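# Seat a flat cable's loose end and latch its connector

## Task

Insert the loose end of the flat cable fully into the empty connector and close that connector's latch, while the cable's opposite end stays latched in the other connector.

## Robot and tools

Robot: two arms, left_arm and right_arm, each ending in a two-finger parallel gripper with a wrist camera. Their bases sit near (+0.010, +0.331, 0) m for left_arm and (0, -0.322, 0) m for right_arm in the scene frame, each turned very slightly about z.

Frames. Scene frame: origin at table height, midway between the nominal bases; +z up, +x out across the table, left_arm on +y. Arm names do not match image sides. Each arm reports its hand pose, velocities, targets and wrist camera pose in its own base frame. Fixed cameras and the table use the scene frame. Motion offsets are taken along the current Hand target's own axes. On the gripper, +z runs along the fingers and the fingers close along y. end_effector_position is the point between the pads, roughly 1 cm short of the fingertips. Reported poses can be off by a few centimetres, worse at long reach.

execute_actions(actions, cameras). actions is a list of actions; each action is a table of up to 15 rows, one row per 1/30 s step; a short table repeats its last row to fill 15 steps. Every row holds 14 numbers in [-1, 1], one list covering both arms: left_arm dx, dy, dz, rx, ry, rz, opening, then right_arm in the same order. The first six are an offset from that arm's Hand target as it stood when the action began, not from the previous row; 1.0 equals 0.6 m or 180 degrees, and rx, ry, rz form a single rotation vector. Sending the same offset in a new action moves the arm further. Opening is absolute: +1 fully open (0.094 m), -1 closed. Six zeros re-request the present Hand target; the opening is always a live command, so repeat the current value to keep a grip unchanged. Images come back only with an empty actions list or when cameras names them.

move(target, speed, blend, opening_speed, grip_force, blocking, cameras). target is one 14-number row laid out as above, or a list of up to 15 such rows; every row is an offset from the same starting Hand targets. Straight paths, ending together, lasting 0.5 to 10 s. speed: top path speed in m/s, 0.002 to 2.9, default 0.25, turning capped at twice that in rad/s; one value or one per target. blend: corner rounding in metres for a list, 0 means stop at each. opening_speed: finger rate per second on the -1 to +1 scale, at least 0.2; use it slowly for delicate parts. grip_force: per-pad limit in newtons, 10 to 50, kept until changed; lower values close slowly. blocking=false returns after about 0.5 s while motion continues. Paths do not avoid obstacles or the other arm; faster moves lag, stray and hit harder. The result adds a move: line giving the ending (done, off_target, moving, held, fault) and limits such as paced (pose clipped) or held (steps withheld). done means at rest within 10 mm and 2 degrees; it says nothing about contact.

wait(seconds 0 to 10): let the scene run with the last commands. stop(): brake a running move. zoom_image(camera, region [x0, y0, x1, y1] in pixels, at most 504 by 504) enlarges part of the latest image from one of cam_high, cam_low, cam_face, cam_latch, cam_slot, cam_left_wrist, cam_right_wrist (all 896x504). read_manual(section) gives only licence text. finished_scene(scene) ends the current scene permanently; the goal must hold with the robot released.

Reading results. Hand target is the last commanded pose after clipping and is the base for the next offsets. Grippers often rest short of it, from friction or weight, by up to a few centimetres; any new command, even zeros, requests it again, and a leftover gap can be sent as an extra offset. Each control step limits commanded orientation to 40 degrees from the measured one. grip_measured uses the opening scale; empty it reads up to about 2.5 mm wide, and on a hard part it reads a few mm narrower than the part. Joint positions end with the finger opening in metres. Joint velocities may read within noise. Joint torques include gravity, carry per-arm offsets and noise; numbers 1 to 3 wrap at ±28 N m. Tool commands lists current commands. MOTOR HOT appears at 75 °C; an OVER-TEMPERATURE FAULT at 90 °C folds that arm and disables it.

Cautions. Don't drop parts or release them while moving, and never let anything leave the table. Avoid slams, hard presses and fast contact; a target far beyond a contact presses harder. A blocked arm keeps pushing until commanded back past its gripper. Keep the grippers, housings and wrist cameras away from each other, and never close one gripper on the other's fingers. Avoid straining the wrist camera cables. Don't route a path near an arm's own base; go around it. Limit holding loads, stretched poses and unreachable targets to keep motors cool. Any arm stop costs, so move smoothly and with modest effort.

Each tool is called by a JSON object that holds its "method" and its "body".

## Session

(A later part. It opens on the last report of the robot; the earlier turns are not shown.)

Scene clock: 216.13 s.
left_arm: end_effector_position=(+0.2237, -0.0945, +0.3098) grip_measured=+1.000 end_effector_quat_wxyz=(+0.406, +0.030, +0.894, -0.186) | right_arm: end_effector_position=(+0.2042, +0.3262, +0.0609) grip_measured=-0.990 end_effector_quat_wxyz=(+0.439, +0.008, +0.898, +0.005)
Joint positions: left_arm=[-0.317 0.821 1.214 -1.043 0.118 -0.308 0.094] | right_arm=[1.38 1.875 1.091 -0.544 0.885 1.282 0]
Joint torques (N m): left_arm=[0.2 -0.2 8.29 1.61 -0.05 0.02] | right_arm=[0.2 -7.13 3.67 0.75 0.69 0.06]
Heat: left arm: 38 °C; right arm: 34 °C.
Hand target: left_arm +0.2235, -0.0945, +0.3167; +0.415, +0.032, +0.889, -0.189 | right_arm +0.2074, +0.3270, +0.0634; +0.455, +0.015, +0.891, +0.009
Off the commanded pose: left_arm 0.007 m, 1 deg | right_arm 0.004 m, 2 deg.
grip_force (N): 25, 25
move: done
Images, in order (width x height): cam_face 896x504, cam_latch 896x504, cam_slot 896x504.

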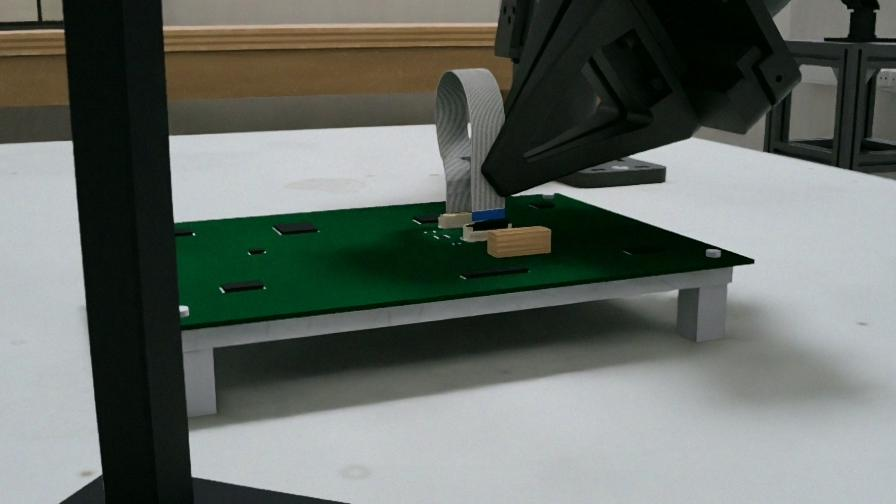

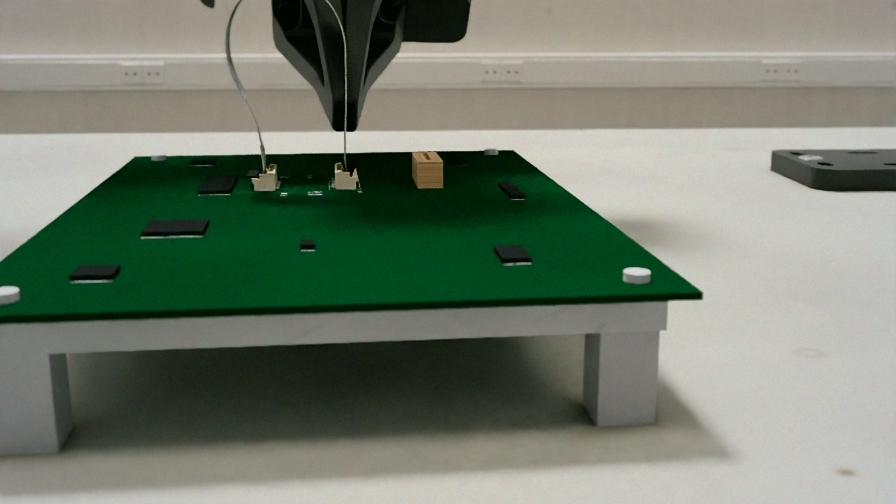

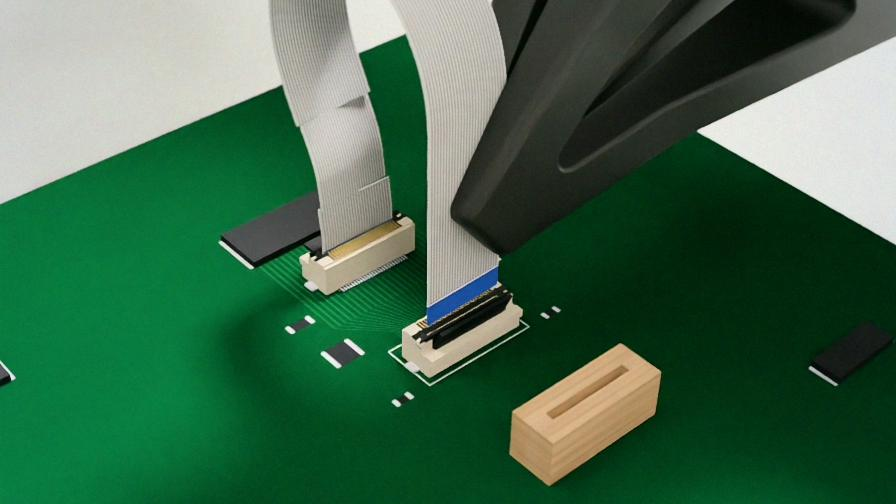

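{"method": "move", "body": {"target": [0,0,0,0,0,0,1,0.0049,0.0004,0.0045,0,0,0,-1], "speed": 0.03, "cameras": ["cam_latch","cam_slot"]}}

{"method": "zoom_image", "body": {"camera": "cam_latch", "region": [320, 120, 380, 200]}}

{"method": "zoom_image", "body": {"camera": "cam_slot", "region": [390, 190, 560, 400]}}

Scene clock: 218.20 s.
left_arm: end_effector_position=(+0.2237, -0.0945, +0.3098) grip_measured=+1.000 end_effector_quat_wxyz=(+0.406, +0.030, +0.894, -0.186) | right_arm: end_effector_position=(+0.2044, +0.3273, +0.0601) grip_measured=-0.990 end_effector_quat_wxyz=(+0.440, +0.010, +0.898, +0.010)
Joint positions: left_arm=[-0.317 0.821 1.214 -1.043 0.118 -0.308 0.094] | right_arm=[1.38 1.875 1.085 -0.528 0.885 1.282 0]
Joint torques (N m): left_arm=[0.13 -0.38 8.13 1.57 -0.05 0.01] | right_arm=[0.09 -6.48 3.67 0.79 0.68 0.04]
Heat: left arm: 38 °C; right arm: 33 °C.
Hand target: left_arm +0.2235, -0.0945, +0.3167; +0.415, +0.032, +0.889, -0.189 | right_arm +0.2078, +0.3273, +0.0594; +0.455, +0.015, +0.891, +0.009
Off the commanded pose: left_arm 0.007 m, 1 deg | right_arm 0.003 m, 2 deg.
grip_force (N): 25, 25
move: done
Images, in order (width x height): cam_latch 896x504, cam_slot 896x504.

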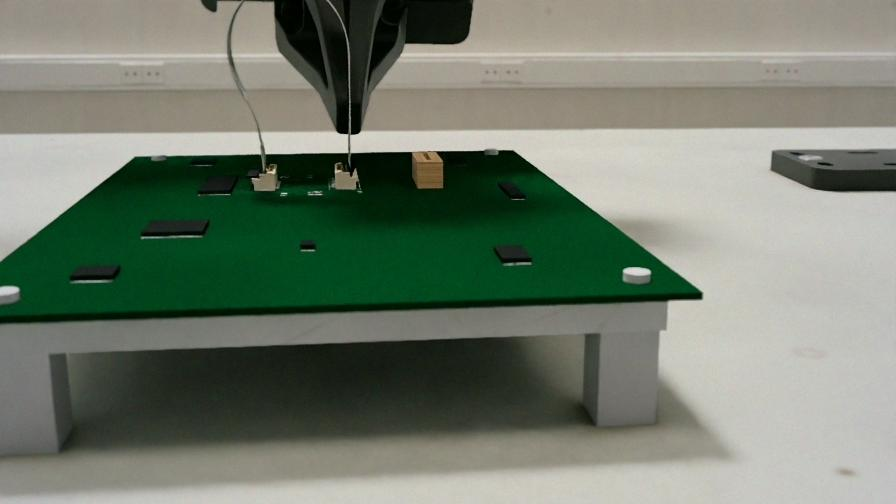

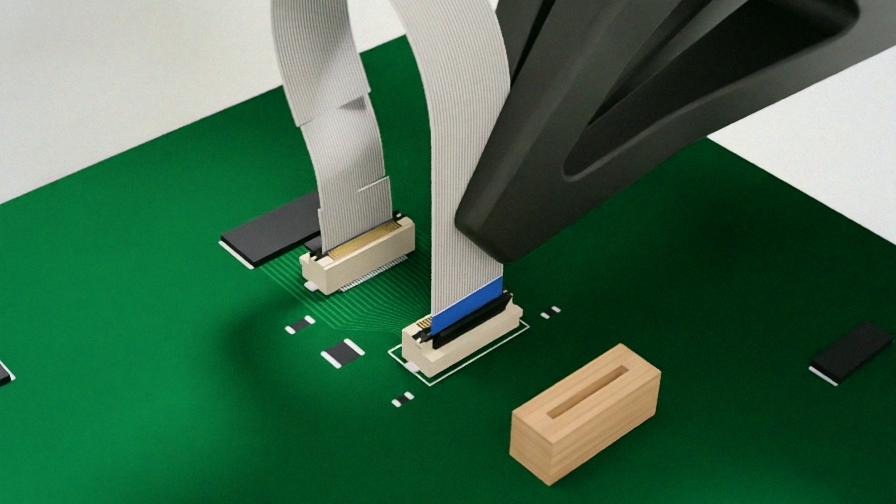

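Scaled by 6.300 from the camera's 896x504 image, which has a finer 1280x720 frame.

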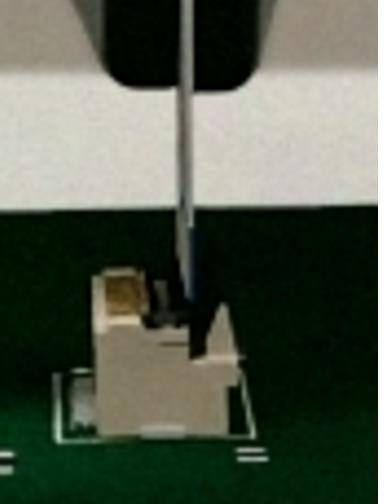

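Scaled by 2.400 from the camera's 896x504 image, which has a finer 1280x720 frame.

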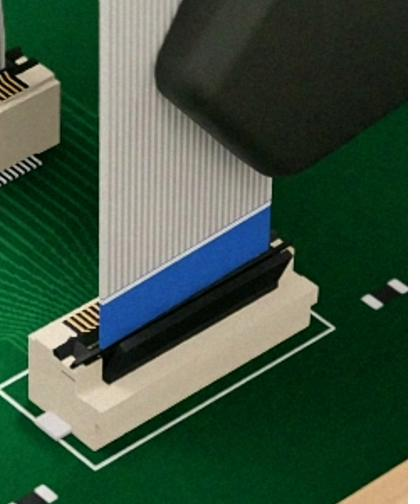

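{"method": "move", "body": {"target": [0,0,0,0,0,0,1,-0.0005,-0.0024,-0.0005,0,0,0,-1], "speed": 0.03, "cameras": ["cam_latch","cam_slot"]}}

{"method": "zoom_image", "body": {"camera": "cam_latch", "region": [320, 120, 380, 200]}}

{"method": "zoom_image", "body": {"camera": "cam_slot", "region": [390, 190, 560, 400]}}

Scene clock: 219.90 s.
left_arm: end_effector_position=(+0.2237, -0.0945, +0.3098) grip_measured=+1.000 end_effector_quat_wxyz=(+0.406, +0.030, +0.894, -0.186) | right_arm: end_effector_position=(+0.2043, +0.3266, +0.0591) grip_measured=-0.990 end_effector_quat_wxyz=(+0.440, +0.010, +0.898, +0.010)
Joint positions: left_arm=[-0.317 0.821 1.214 -1.043 0.118 -0.308 0.094] | right_arm=[1.38 1.875 1.08 -0.523 0.886 1.282 0]
Joint torques (N m): left_arm=[0.05 -0.14 8.35 1.53 -0.02 0.02] | right_arm=[0.03 -6.86 3.59 0.74 0.68 0.03]
Heat: left arm: 38 °C; right arm: 33 °C.
Hand target: left_arm +0.2235, -0.0945, +0.3167; +0.415, +0.032, +0.889, -0.189 | right_arm +0.2077, +0.3259, +0.0599; +0.455, +0.015, +0.891, +0.009
Off the commanded pose: left_arm 0.007 m, 1 deg | right_arm 0.004 m, 2 deg.
grip_force (N): 25, 25
move: done
Images, in order (width x height): cam_latch 896x504, cam_slot 896x504.

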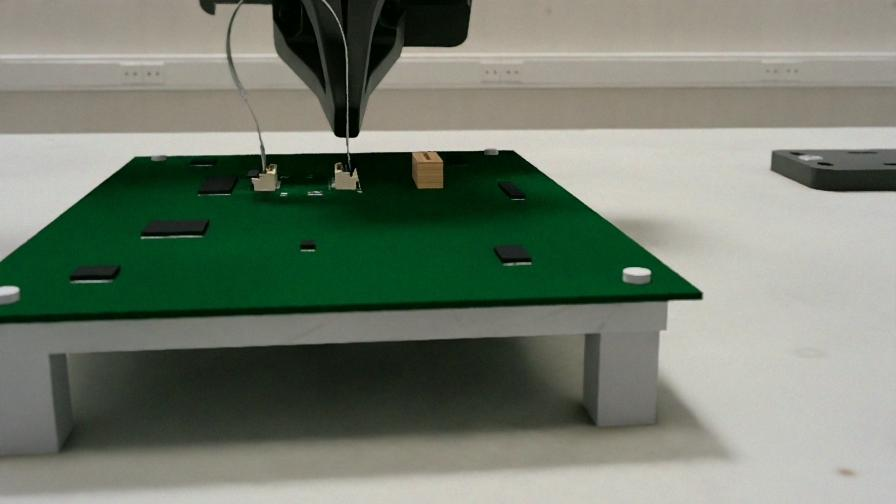

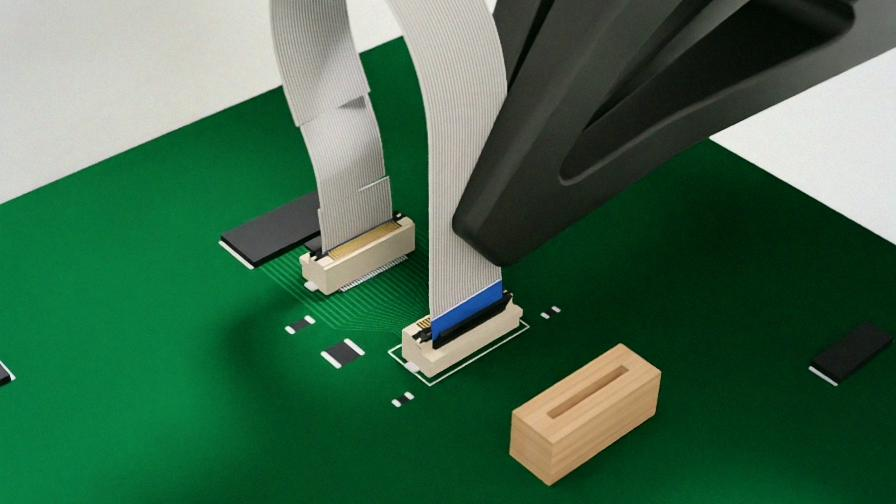

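Scaled by 6.300 from the camera's 896x504 image, which has a finer 1280x720 frame.

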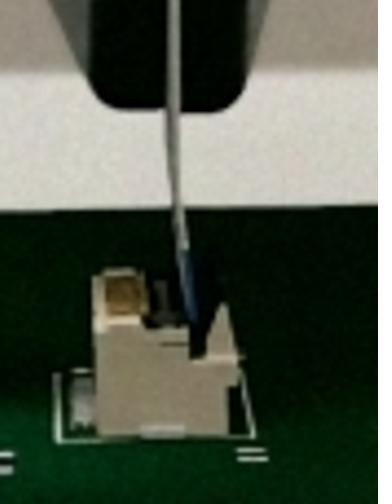

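Scaled by 2.400 from the camera's 896x504 image, which has a finer 1280x720 frame.

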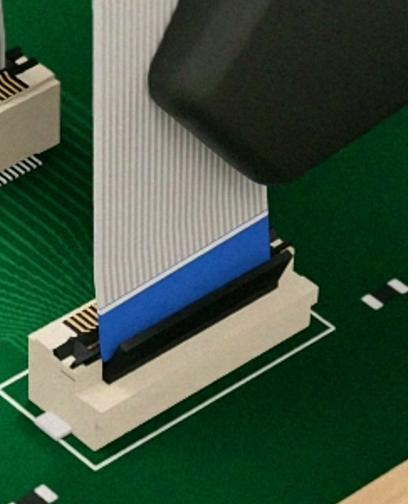

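{"method": "move", "body": {"target": [0,0,0,0,0,0,1,-0.0015,-0.004,-0.0012,0,0,0,-1], "speed": 0.03, "cameras": ["cam_latch","cam_slot"]}}

{"method": "zoom_image", "body": {"camera": "cam_latch", "region": [320, 120, 380, 200]}}

{"method": "zoom_image", "body": {"camera": "cam_slot", "region": [390, 190, 560, 400]}}

Scene clock: 222.13 s.
left_arm: end_effector_position=(+0.2237, -0.0945, +0.3098) grip_measured=+1.000 end_effector_quat_wxyz=(+0.406, +0.030, +0.894, -0.186) | right_arm: end_effector_position=(+0.2044, +0.3259, +0.0580) grip_measured=-0.990 end_effector_quat_wxyz=(+0.441, +0.010, +0.897, +0.010)
Joint positions: left_arm=[-0.317 0.821 1.214 -1.043 0.118 -0.308 0.094] | right_arm=[1.38 1.875 1.073 -0.515 0.888 1.282 0]
Joint torques (N m): left_arm=[0.16 -0.17 8.24 1.59 0 0.01] | right_arm=[-0.05 -7.57 3.37 0.69 0.66 0]
Heat: left arm: 38 °C; right arm: 33 °C.
Hand target: left_arm +0.2235, -0.0945, +0.3167; +0.415, +0.032, +0.889, -0.189 | right_arm +0.2076, +0.3234, +0.0609; +0.455, +0.015, +0.891, +0.009
Off the commanded pose: left_arm 0.007 m, 1 deg | right_arm 0.005 m, 2 deg.
grip_force (N): 25, 25
move: done
Images, in order (width x height): cam_latch 896x504, cam_slot 896x504.

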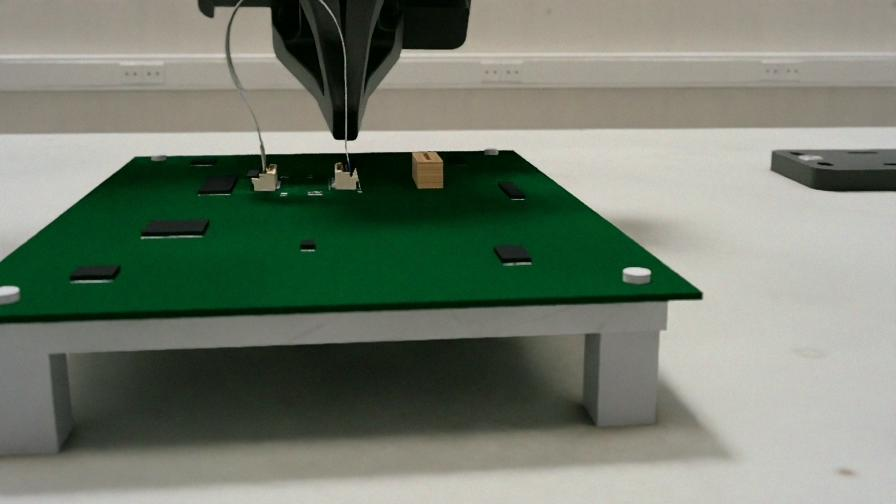

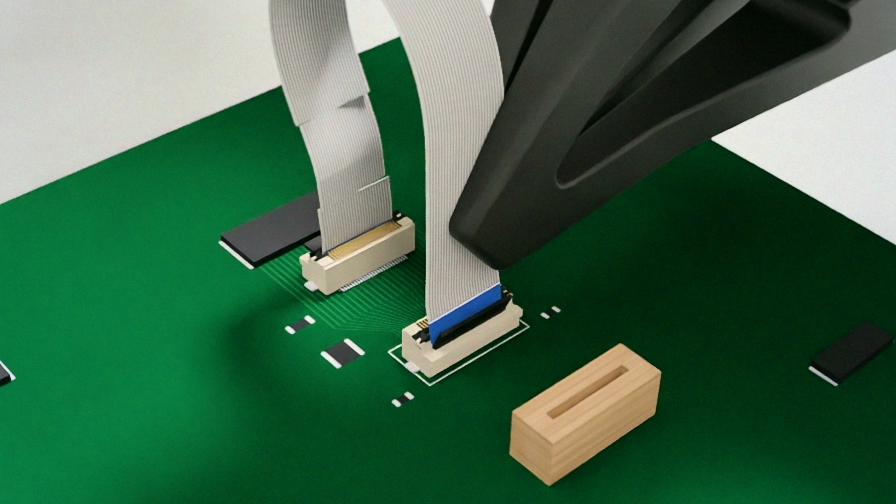

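Scaled by 6.300 from the camera's 896x504 image, which has a finer 1280x720 frame.

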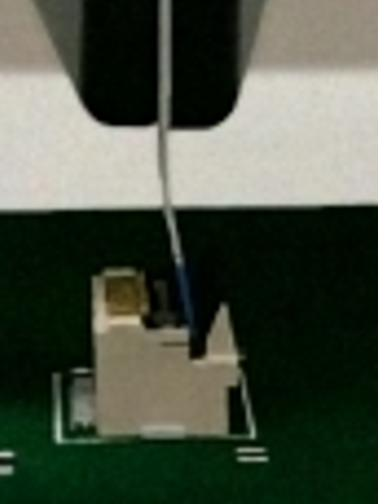

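Scaled by 2.400 from the camera's 896x504 image, which has a finer 1280x720 frame.

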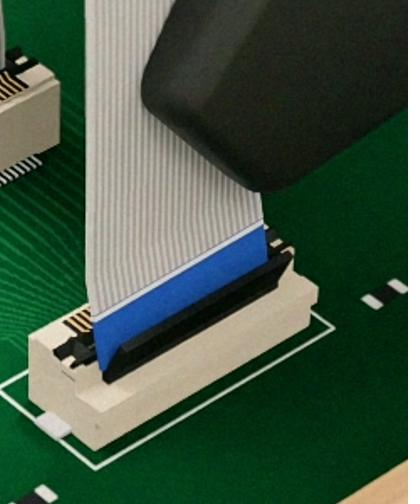

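{"method": "move", "body": {"target": [0,0,0,0,0,0,1,-0.0124,0.0056,-0.009,0,0,0,-1], "speed": 0.03, "cameras": ["cam_latch","cam_slot"]}}

{"method": "zoom_image", "body": {"camera": "cam_latch", "region": [320, 120, 380, 200]}}

{"method": "zoom_image", "body": {"camera": "cam_slot", "region": [390, 190, 560, 400]}}

Scene clock: 224.43 s.
left_arm: end_effector_position=(+0.2237, -0.0945, +0.3098) grip_measured=+1.000 end_effector_quat_wxyz=(+0.406, +0.030, +0.894, -0.186) | right_arm: end_effector_position=(+0.2043, +0.3257, +0.0580) grip_measured=-0.990 end_effector_quat_wxyz=(+0.441, +0.010, +0.897, +0.009)
Joint positions: left_arm=[-0.317 0.821 1.214 -1.043 0.118 -0.308 0.094] | right_arm=[1.38 1.875 1.073 -0.516 0.888 1.282 0]
Joint torques (N m): left_arm=[-0.02 -0.38 8.25 1.59 -0.01 0.04] | right_arm=[0.09 -8.24 5.74 0.35 0.67 0.01]
Heat: left arm: 38 °C; right arm: 33 °C.
Hand target: left_arm +0.2235, -0.0945, +0.3167; +0.415, +0.032, +0.889, -0.189 | right_arm +0.2077, +0.3266, +0.0702; +0.455, +0.015, +0.891, +0.009
Off the commanded pose: left_arm 0.007 m, 1 deg | right_arm 0.013 m, 2 deg.
grip_force (N): 25, 25
move: off_target (right_arm)
Images, in order (width x height): cam_latch 896x504, cam_slot 896x504.

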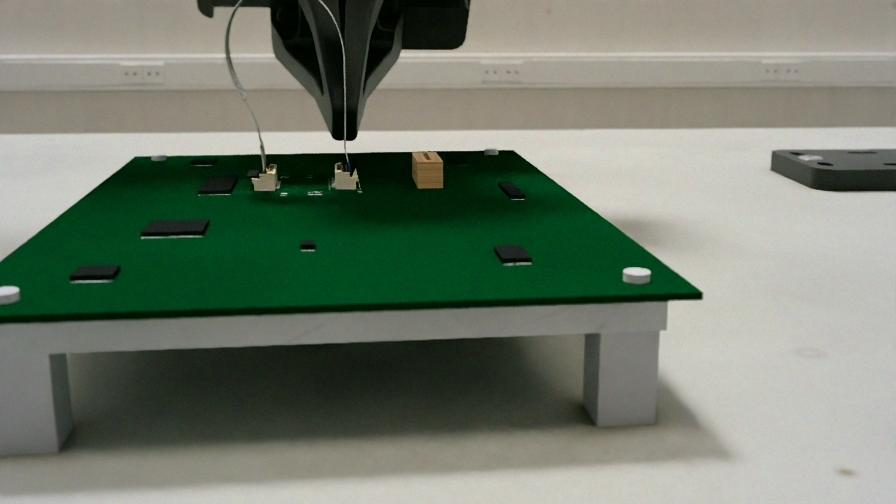

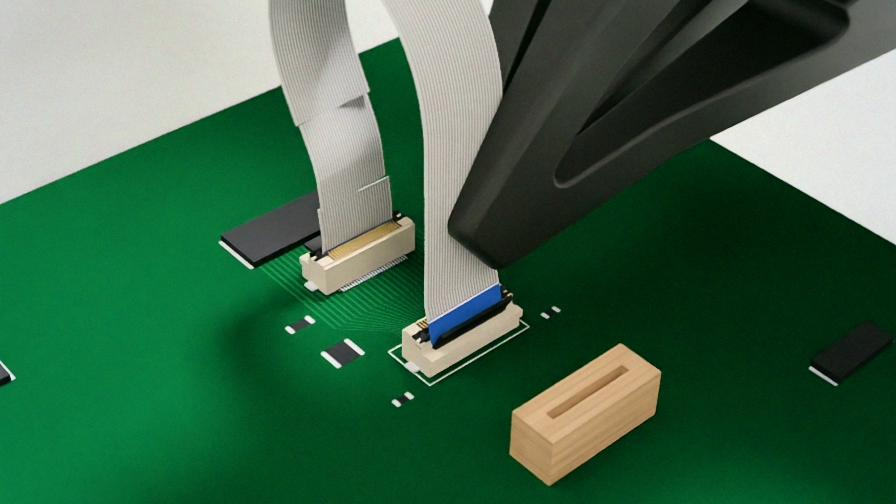

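Scaled by 6.300 from the camera's 896x504 image, which has a finer 1280x720 frame.

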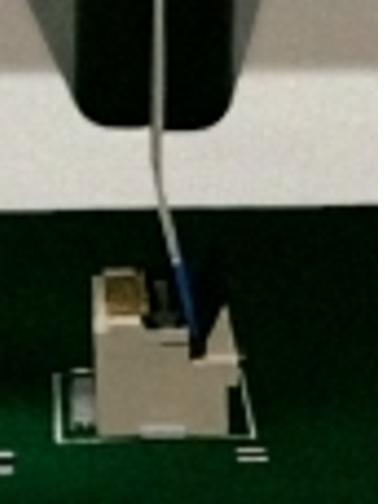

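Scaled by 2.400 from the camera's 896x504 image, which has a finer 1280x720 frame.

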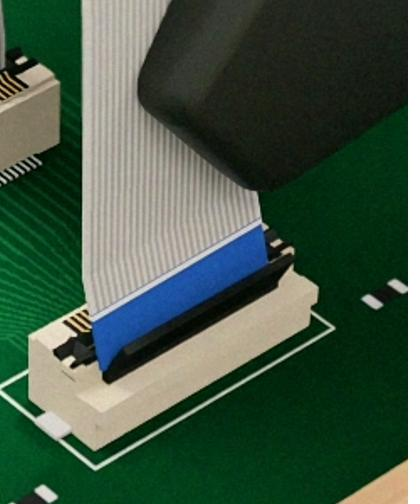

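{"method": "move", "body": {"target": [[0,0,0,0,0,0,1,-0.027,0.001,-0.0195,0,0,0,-1],[0,0,0,0,0,0,1,-0.0069,0.0039,-0.0051,0,0,0,-1],[0,0,0,0,0,0,1,0.0079,0.0047,0.0056,0,0,0,-1],[0,0,0,0,0,0,1,0.0092,0.0003,0.0066,0,0,0,-1]], "speed": 0.04, "cameras": ["cam_latch","cam_slot"]}}

{"method": "zoom_image", "body": {"camera": "cam_latch", "region": [320, 120, 380, 200]}}

{"method": "zoom_image", "body": {"camera": "cam_slot", "region": [390, 190, 560, 400]}}

Scene clock: 229.80 s.
left_arm: end_effector_position=(+0.2237, -0.0945, +0.3098) grip_measured=+1.000 end_effector_quat_wxyz=(+0.406, +0.030, +0.894, -0.186) | right_arm: end_effector_position=(+0.2044, +0.3260, +0.0609) grip_measured=-0.990 end_effector_quat_wxyz=(+0.440, +0.007, +0.898, +0.005)
Joint positions: left_arm=[-0.317 0.821 1.214 -1.043 0.118 -0.308 0.094] | right_arm=[1.38 1.875 1.09 -0.543 0.888 1.281 0]
Joint torques (N m): left_arm=[-0.02 -0.29 8.27 1.6 -0.03 -0.02] | right_arm=[0.12 -7.16 3.74 0.75 0.66 0.06]
Heat: left arm: 38 °C; right arm: 33 °C.
Hand target: left_arm +0.2235, -0.0945, +0.3167; +0.415, +0.032, +0.889, -0.189 | right_arm +0.2077, +0.3270, +0.0634; +0.455, +0.015, +0.891, +0.009
Off the commanded pose: left_arm 0.007 m, 1 deg | right_arm 0.004 m, 2 deg.
grip_force (N): 25, 25
move: done
Images, in order (width x height): cam_latch 896x504, cam_slot 896x504.

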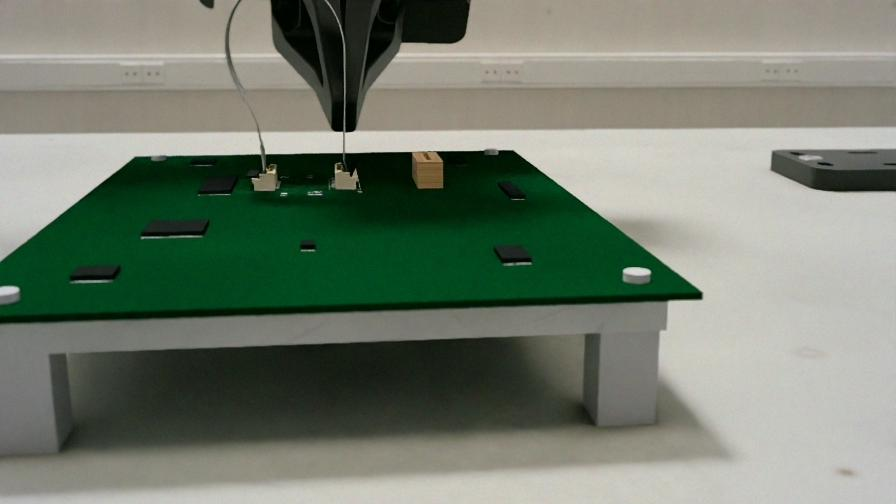

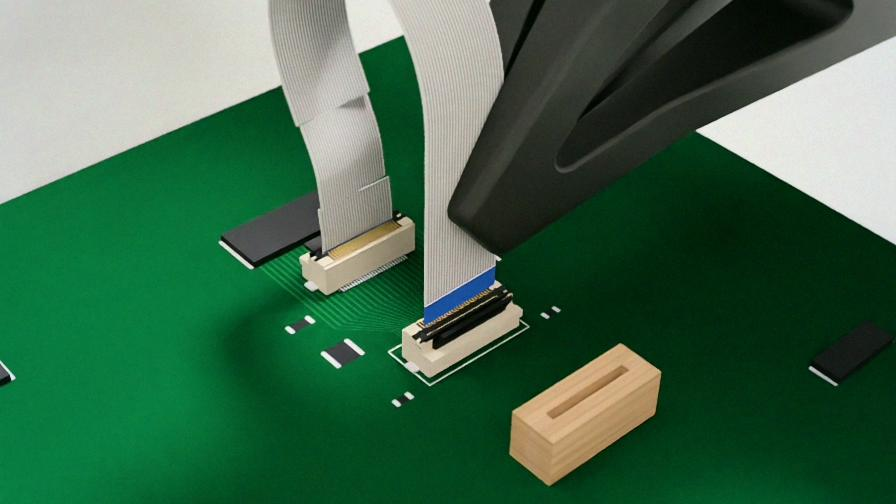

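Scaled by 6.300 from the camera's 896x504 image, which has a finer 1280x720 frame.

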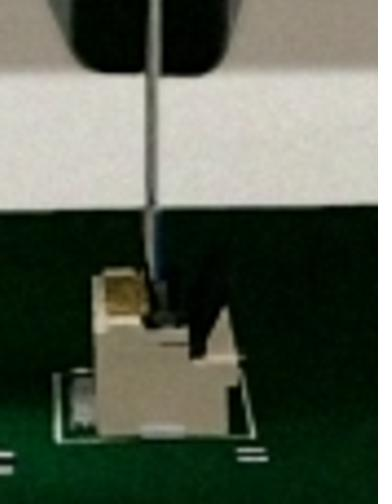

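Scaled by 2.400 from the camera's 896x504 image, which has a finer 1280x720 frame.

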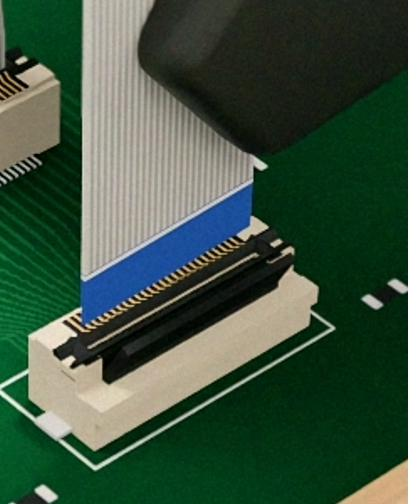

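{"method": "move", "body": {"target": [0,0,0,0,0,0,1,0.0051,-0.0007,0.0042,0,0,0,-1], "speed": 0.03, "cameras": ["cam_latch","cam_slot"]}}

{"method": "zoom_image", "body": {"camera": "cam_latch", "region": [320, 120, 380, 200]}}

{"method": "zoom_image", "body": {"camera": "cam_slot", "region": [390, 190, 560, 400]}}

Scene clock: 232.13 s.
left_arm: end_effector_position=(+0.2237, -0.0945, +0.3098) grip_measured=+1.000 end_effector_quat_wxyz=(+0.406, +0.030, +0.894, -0.186) | right_arm: end_effector_position=(+0.2045, +0.3265, +0.0596) grip_measured=-0.990 end_effector_quat_wxyz=(+0.441, +0.009, +0.898, +0.008)
Joint positions: left_arm=[-0.317 0.821 1.214 -1.043 0.118 -0.308 0.094] | right_arm=[1.38 1.875 1.082 -0.526 0.888 1.281 0]
Joint torques (N m): left_arm=[-0.05 -0.32 8.2 1.58 -0.03 0.01] | right_arm=[0.02 -6.64 3.67 0.8 0.66 0.04]
Heat: left arm: 38 °C; right arm: 33 °C.
Hand target: left_arm +0.2235, -0.0945, +0.3167; +0.415, +0.032, +0.889, -0.189 | right_arm +0.2079, +0.3266, +0.0594; +0.455, +0.015, +0.891, +0.009
Off the commanded pose: left_arm 0.007 m, 1 deg | right_arm 0.003 m, 2 deg.
grip_force (N): 25, 25
move: done
Images, in order (width x height): cam_latch 896x504, cam_slot 896x504.

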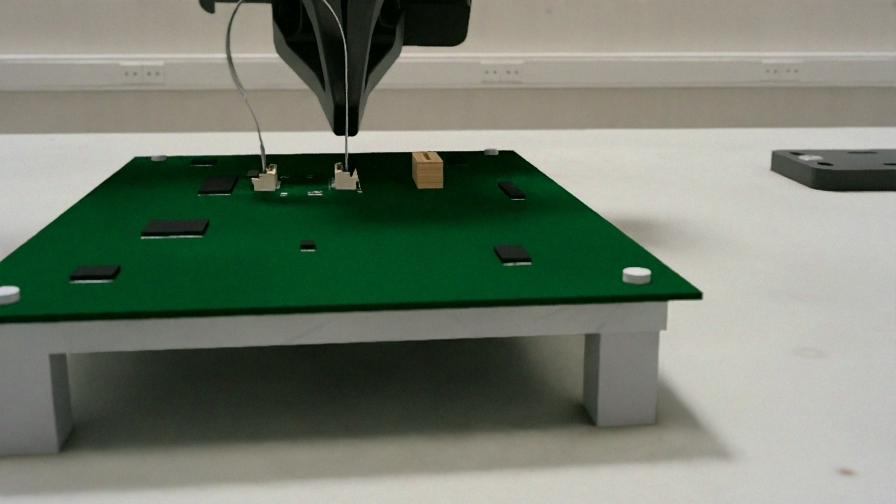

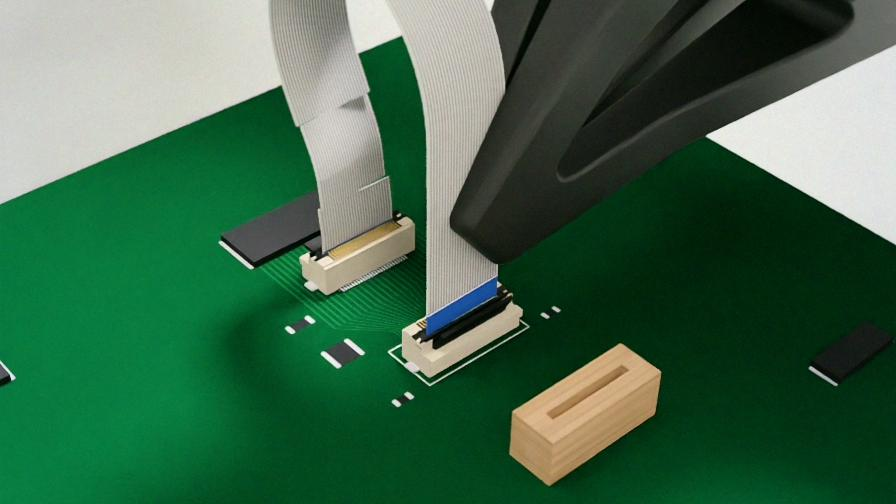

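Scaled by 6.300 from the camera's 896x504 image, which has a finer 1280x720 frame.

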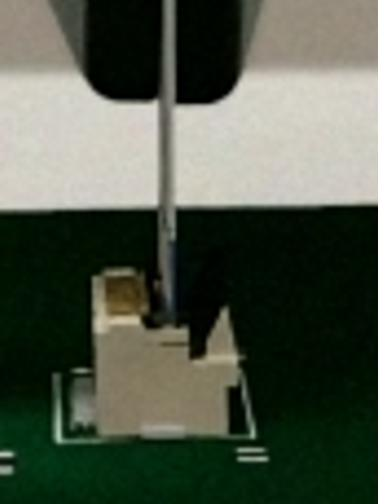

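Scaled by 2.400 from the camera's 896x504 image, which has a finer 1280x720 frame.

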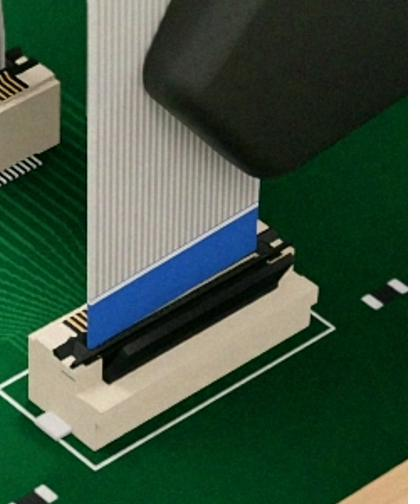

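{"method": "move", "body": {"target": [0,0,0,0,0,0,1,0.0051,-0.0014,0.0042,0,0,0,-1], "speed": 0.03, "cameras": ["cam_latch","cam_slot"]}}

{"method": "zoom_image", "body": {"camera": "cam_latch", "region": [320, 120, 380, 200]}}

{"method": "zoom_image", "body": {"camera": "cam_slot", "region": [390, 190, 560, 400]}}

Scene clock: 234.00 s.
left_arm: end_effector_position=(+0.2237, -0.0945, +0.3098) grip_measured=+1.000 end_effector_quat_wxyz=(+0.406, +0.030, +0.894, -0.186) | right_arm: end_effector_position=(+0.2045, +0.3280, +0.0587) grip_measured=-0.990 end_effector_quat_wxyz=(+0.442, +0.012, +0.897, +0.014)
Joint positions: left_arm=[-0.317 0.821 1.214 -1.043 0.118 -0.308 0.094] | right_arm=[1.381 1.875 1.075 -0.506 0.888 1.281 0]
Joint torques (N m): left_arm=[0.02 -0.29 8.28 1.6 -0.03 0.01] | right_arm=[-0.09 -6.22 3.37 0.8 0.66 0.01]
Heat: left arm: 38 °C; right arm: 33 °C.
Hand target: left_arm +0.2235, -0.0945, +0.3167; +0.415, +0.032, +0.889, -0.189 | right_arm +0.2080, +0.3260, +0.0555; +0.455, +0.015, +0.891, +0.009
Off the commanded pose: left_arm 0.007 m, 1 deg | right_arm 0.005 m, 2 deg.
grip_force (N): 25, 25
move: done
Images, in order (width x height): cam_latch 896x504, cam_slot 896x504.

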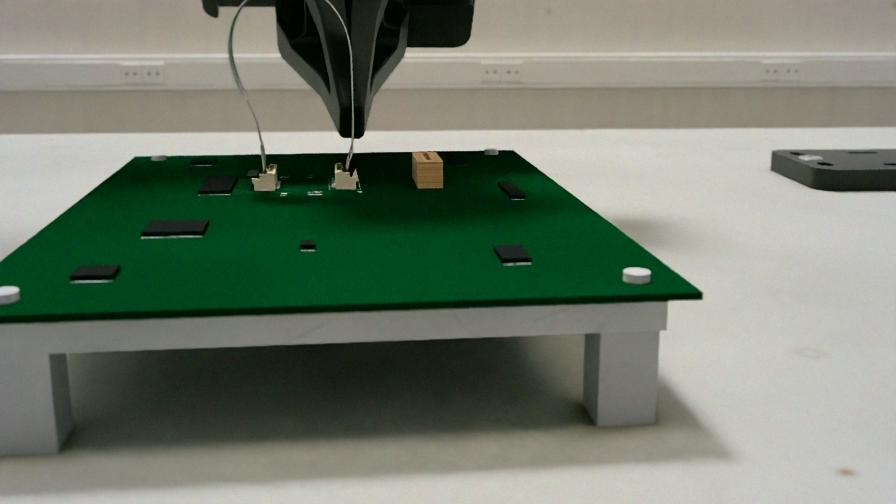

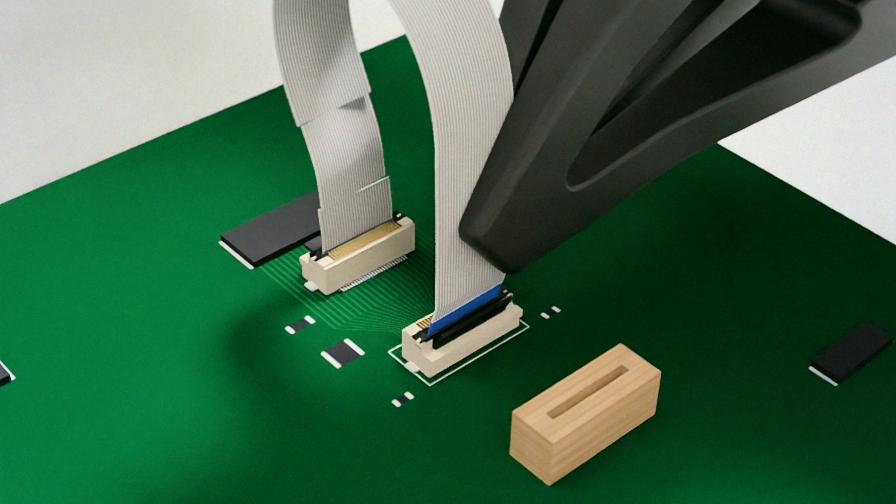

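Scaled by 6.300 from the camera's 896x504 image, which has a finer 1280x720 frame.

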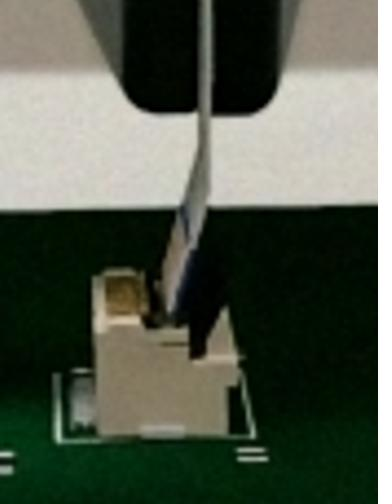

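Scaled by 2.400 from the camera's 896x504 image, which has a finer 1280x720 frame.

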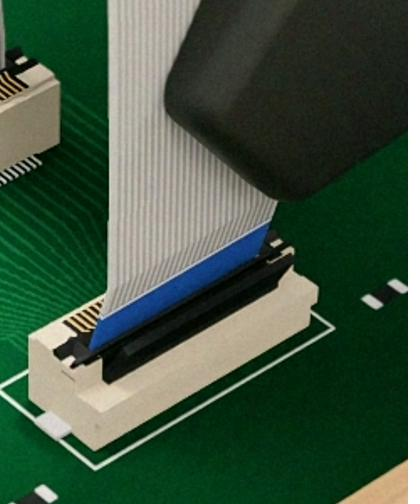

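{"method": "move", "body": {"target": [0,0,0,0,0,0,1,0,-0.005,0,0,0,0,-1], "speed": 0.03, "cameras": ["cam_latch","cam_slot"]}}

{"method": "zoom_image", "body": {"camera": "cam_latch", "region": [320, 120, 380, 200]}}

{"method": "zoom_image", "body": {"camera": "cam_slot", "region": [390, 190, 560, 400]}}

Scene clock: 235.73 s.
left_arm: end_effector_position=(+0.2237, -0.0945, +0.3098) grip_measured=+1.000 end_effector_quat_wxyz=(+0.406, +0.030, +0.894, -0.186) | right_arm: end_effector_position=(+0.2042, +0.3289, +0.0574) grip_measured=-0.990 end_effector_quat_wxyz=(+0.444, +0.013, +0.896, +0.019)
Joint positions: left_arm=[-0.317 0.821 1.214 -1.043 0.118 -0.308 0.094] | right_arm=[1.383 1.875 1.065 -0.484 0.89 1.279 0]
Joint torques (N m): left_arm=[-0.06 -0.21 8.24 1.58 -0.03 0.03] | right_arm=[-0.4 -6.9 3.06 0.67 0.63 -0.01]
Heat: left arm: 38 °C; right arm: 33 °C.
Hand target: left_arm +0.2235, -0.0945, +0.3167; +0.415, +0.032, +0.889, -0.189 | right_arm +0.2080, +0.3229, +0.0554; +0.455, +0.015, +0.891, +0.009
Off the commanded pose: left_arm 0.007 m, 1 deg | right_arm 0.007 m, 2 deg.
grip_force (N): 25, 25
move: done
Images, in order (width x height): cam_latch 896x504, cam_slot 896x504.

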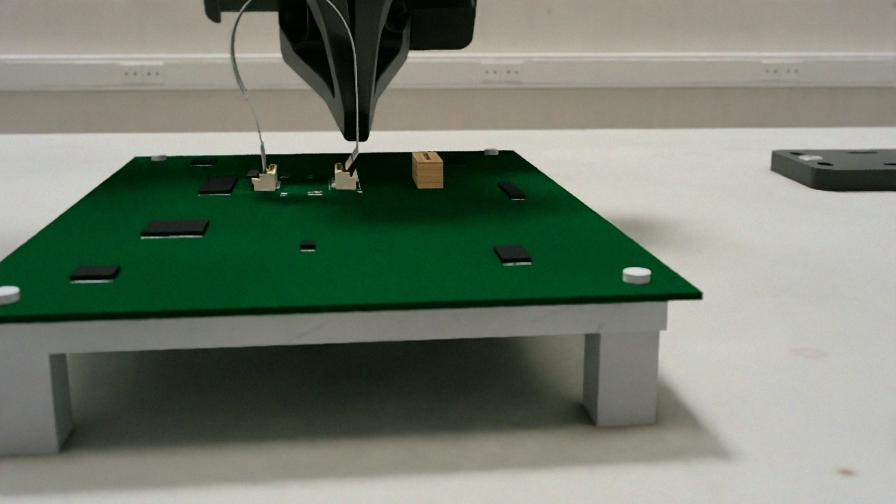

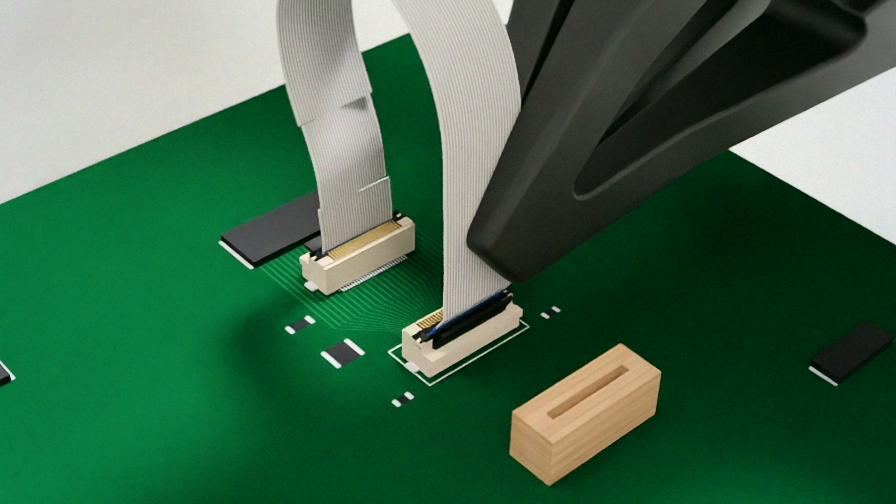

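Scaled by 6.300 from the camera's 896x504 image, which has a finer 1280x720 frame.

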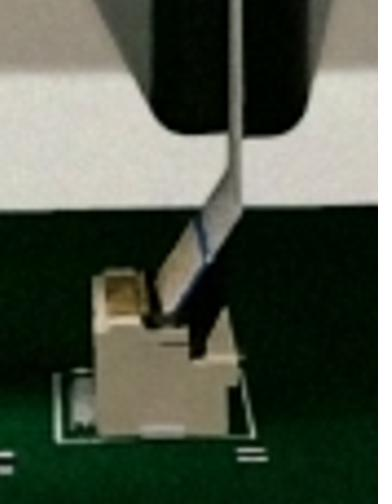

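Scaled by 2.400 from the camera's 896x504 image, which has a finer 1280x720 frame.

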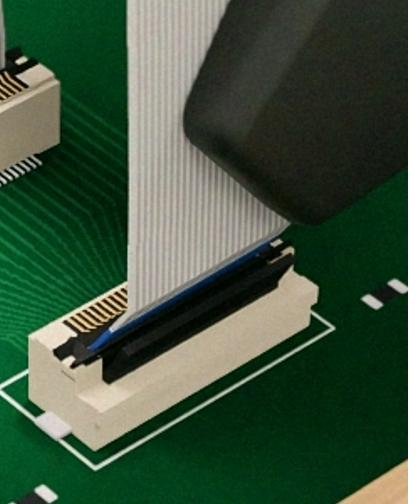

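{"method": "move", "body": {"target": [[0,0,0,0,0,0,1,0,0,0,0,0,0,-0.7],[0,0,0,0,0,0,1,-0.027,0.001,-0.0195,0,0,0,-0.7],[0,0,0,0,0,0,1,0.0315,0.001,-0.1,0,0,0,-0.7]], "speed": 0.06, "cameras": ["cam_latch","cam_slot","cam_right_wrist"]}}

{"method": "zoom_image", "body": {"camera": "cam_latch", "region": [300, 120, 380, 200]}}

Scene clock: 242.70 s.
left_arm: end_effector_position=(+0.2237, -0.0945, +0.3098) grip_measured=+1.000 end_effector_quat_wxyz=(+0.406, +0.030, +0.894, -0.186) | right_arm: end_effector_position=(+0.1453, +0.3194, +0.0653) grip_measured=-0.702 end_effector_quat_wxyz=(+0.437, +0.009, +0.899, +0.003)
Joint positions: left_arm=[-0.317 0.821 1.214 -1.043 0.118 -0.308 0.094] | right_arm=[1.557 1.875 1.124 -0.805 0.905 1.569 0.014]
Joint torques (N m): left_arm=[0.16 -0.29 8.24 1.58 0 0.02] | right_arm=[0.34 -7.1 5.74 0.09 0.75 0.13]
Heat: left arm: 38 °C; right arm: 33 °C.
Hand target: left_arm +0.2235, -0.0945, +0.3167; +0.415, +0.032, +0.889, -0.189 | right_arm +0.1485, +0.3239, +0.0753; +0.455, +0.015, +0.891, +0.009
Off the commanded pose: left_arm 0.007 m, 1 deg | right_arm 0.011 m, 2 deg.
grip_force (N): 25, 25
move: off_target (right_arm)
Images, in order (width x height): cam_latch 896x504, cam_slot 896x504, cam_right_wrist 896x504.

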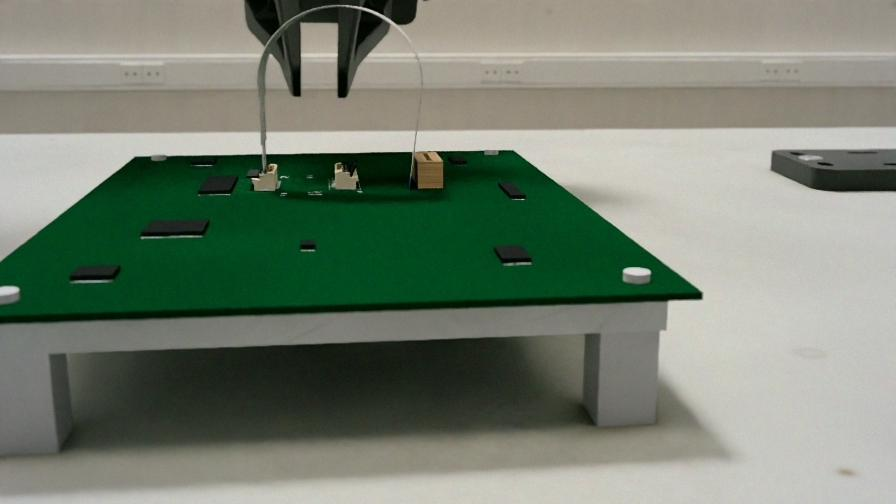

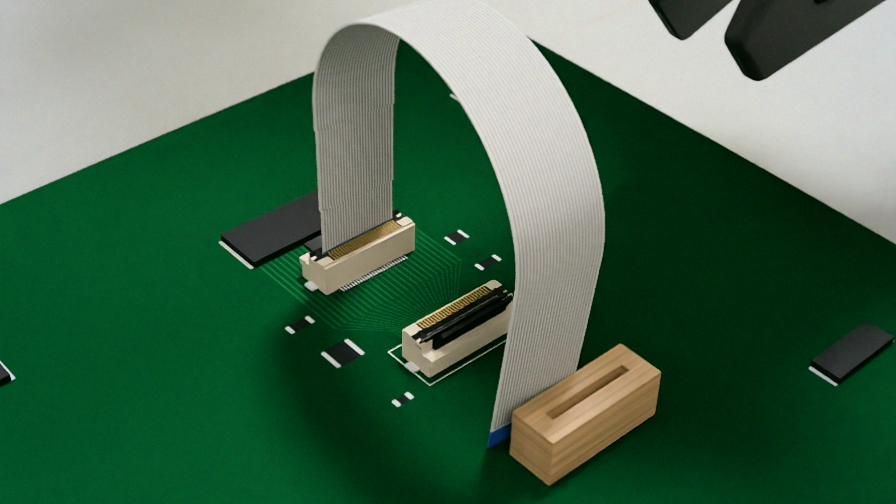

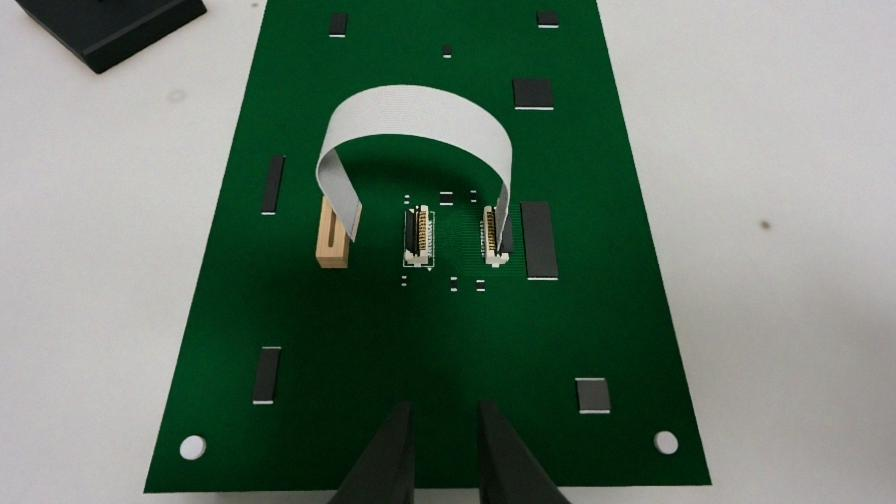

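Scaled by 6.300 from the camera's 896x504 image, which has a finer 1280x720 frame.

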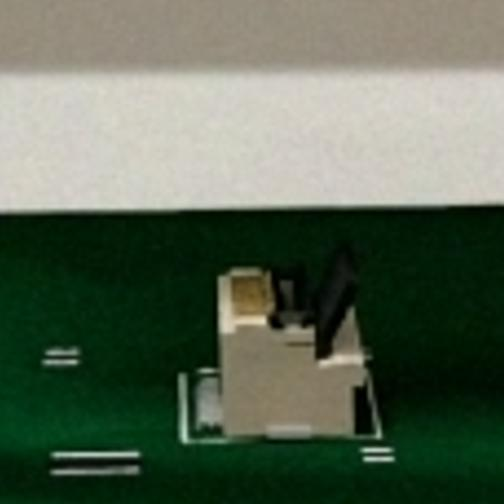

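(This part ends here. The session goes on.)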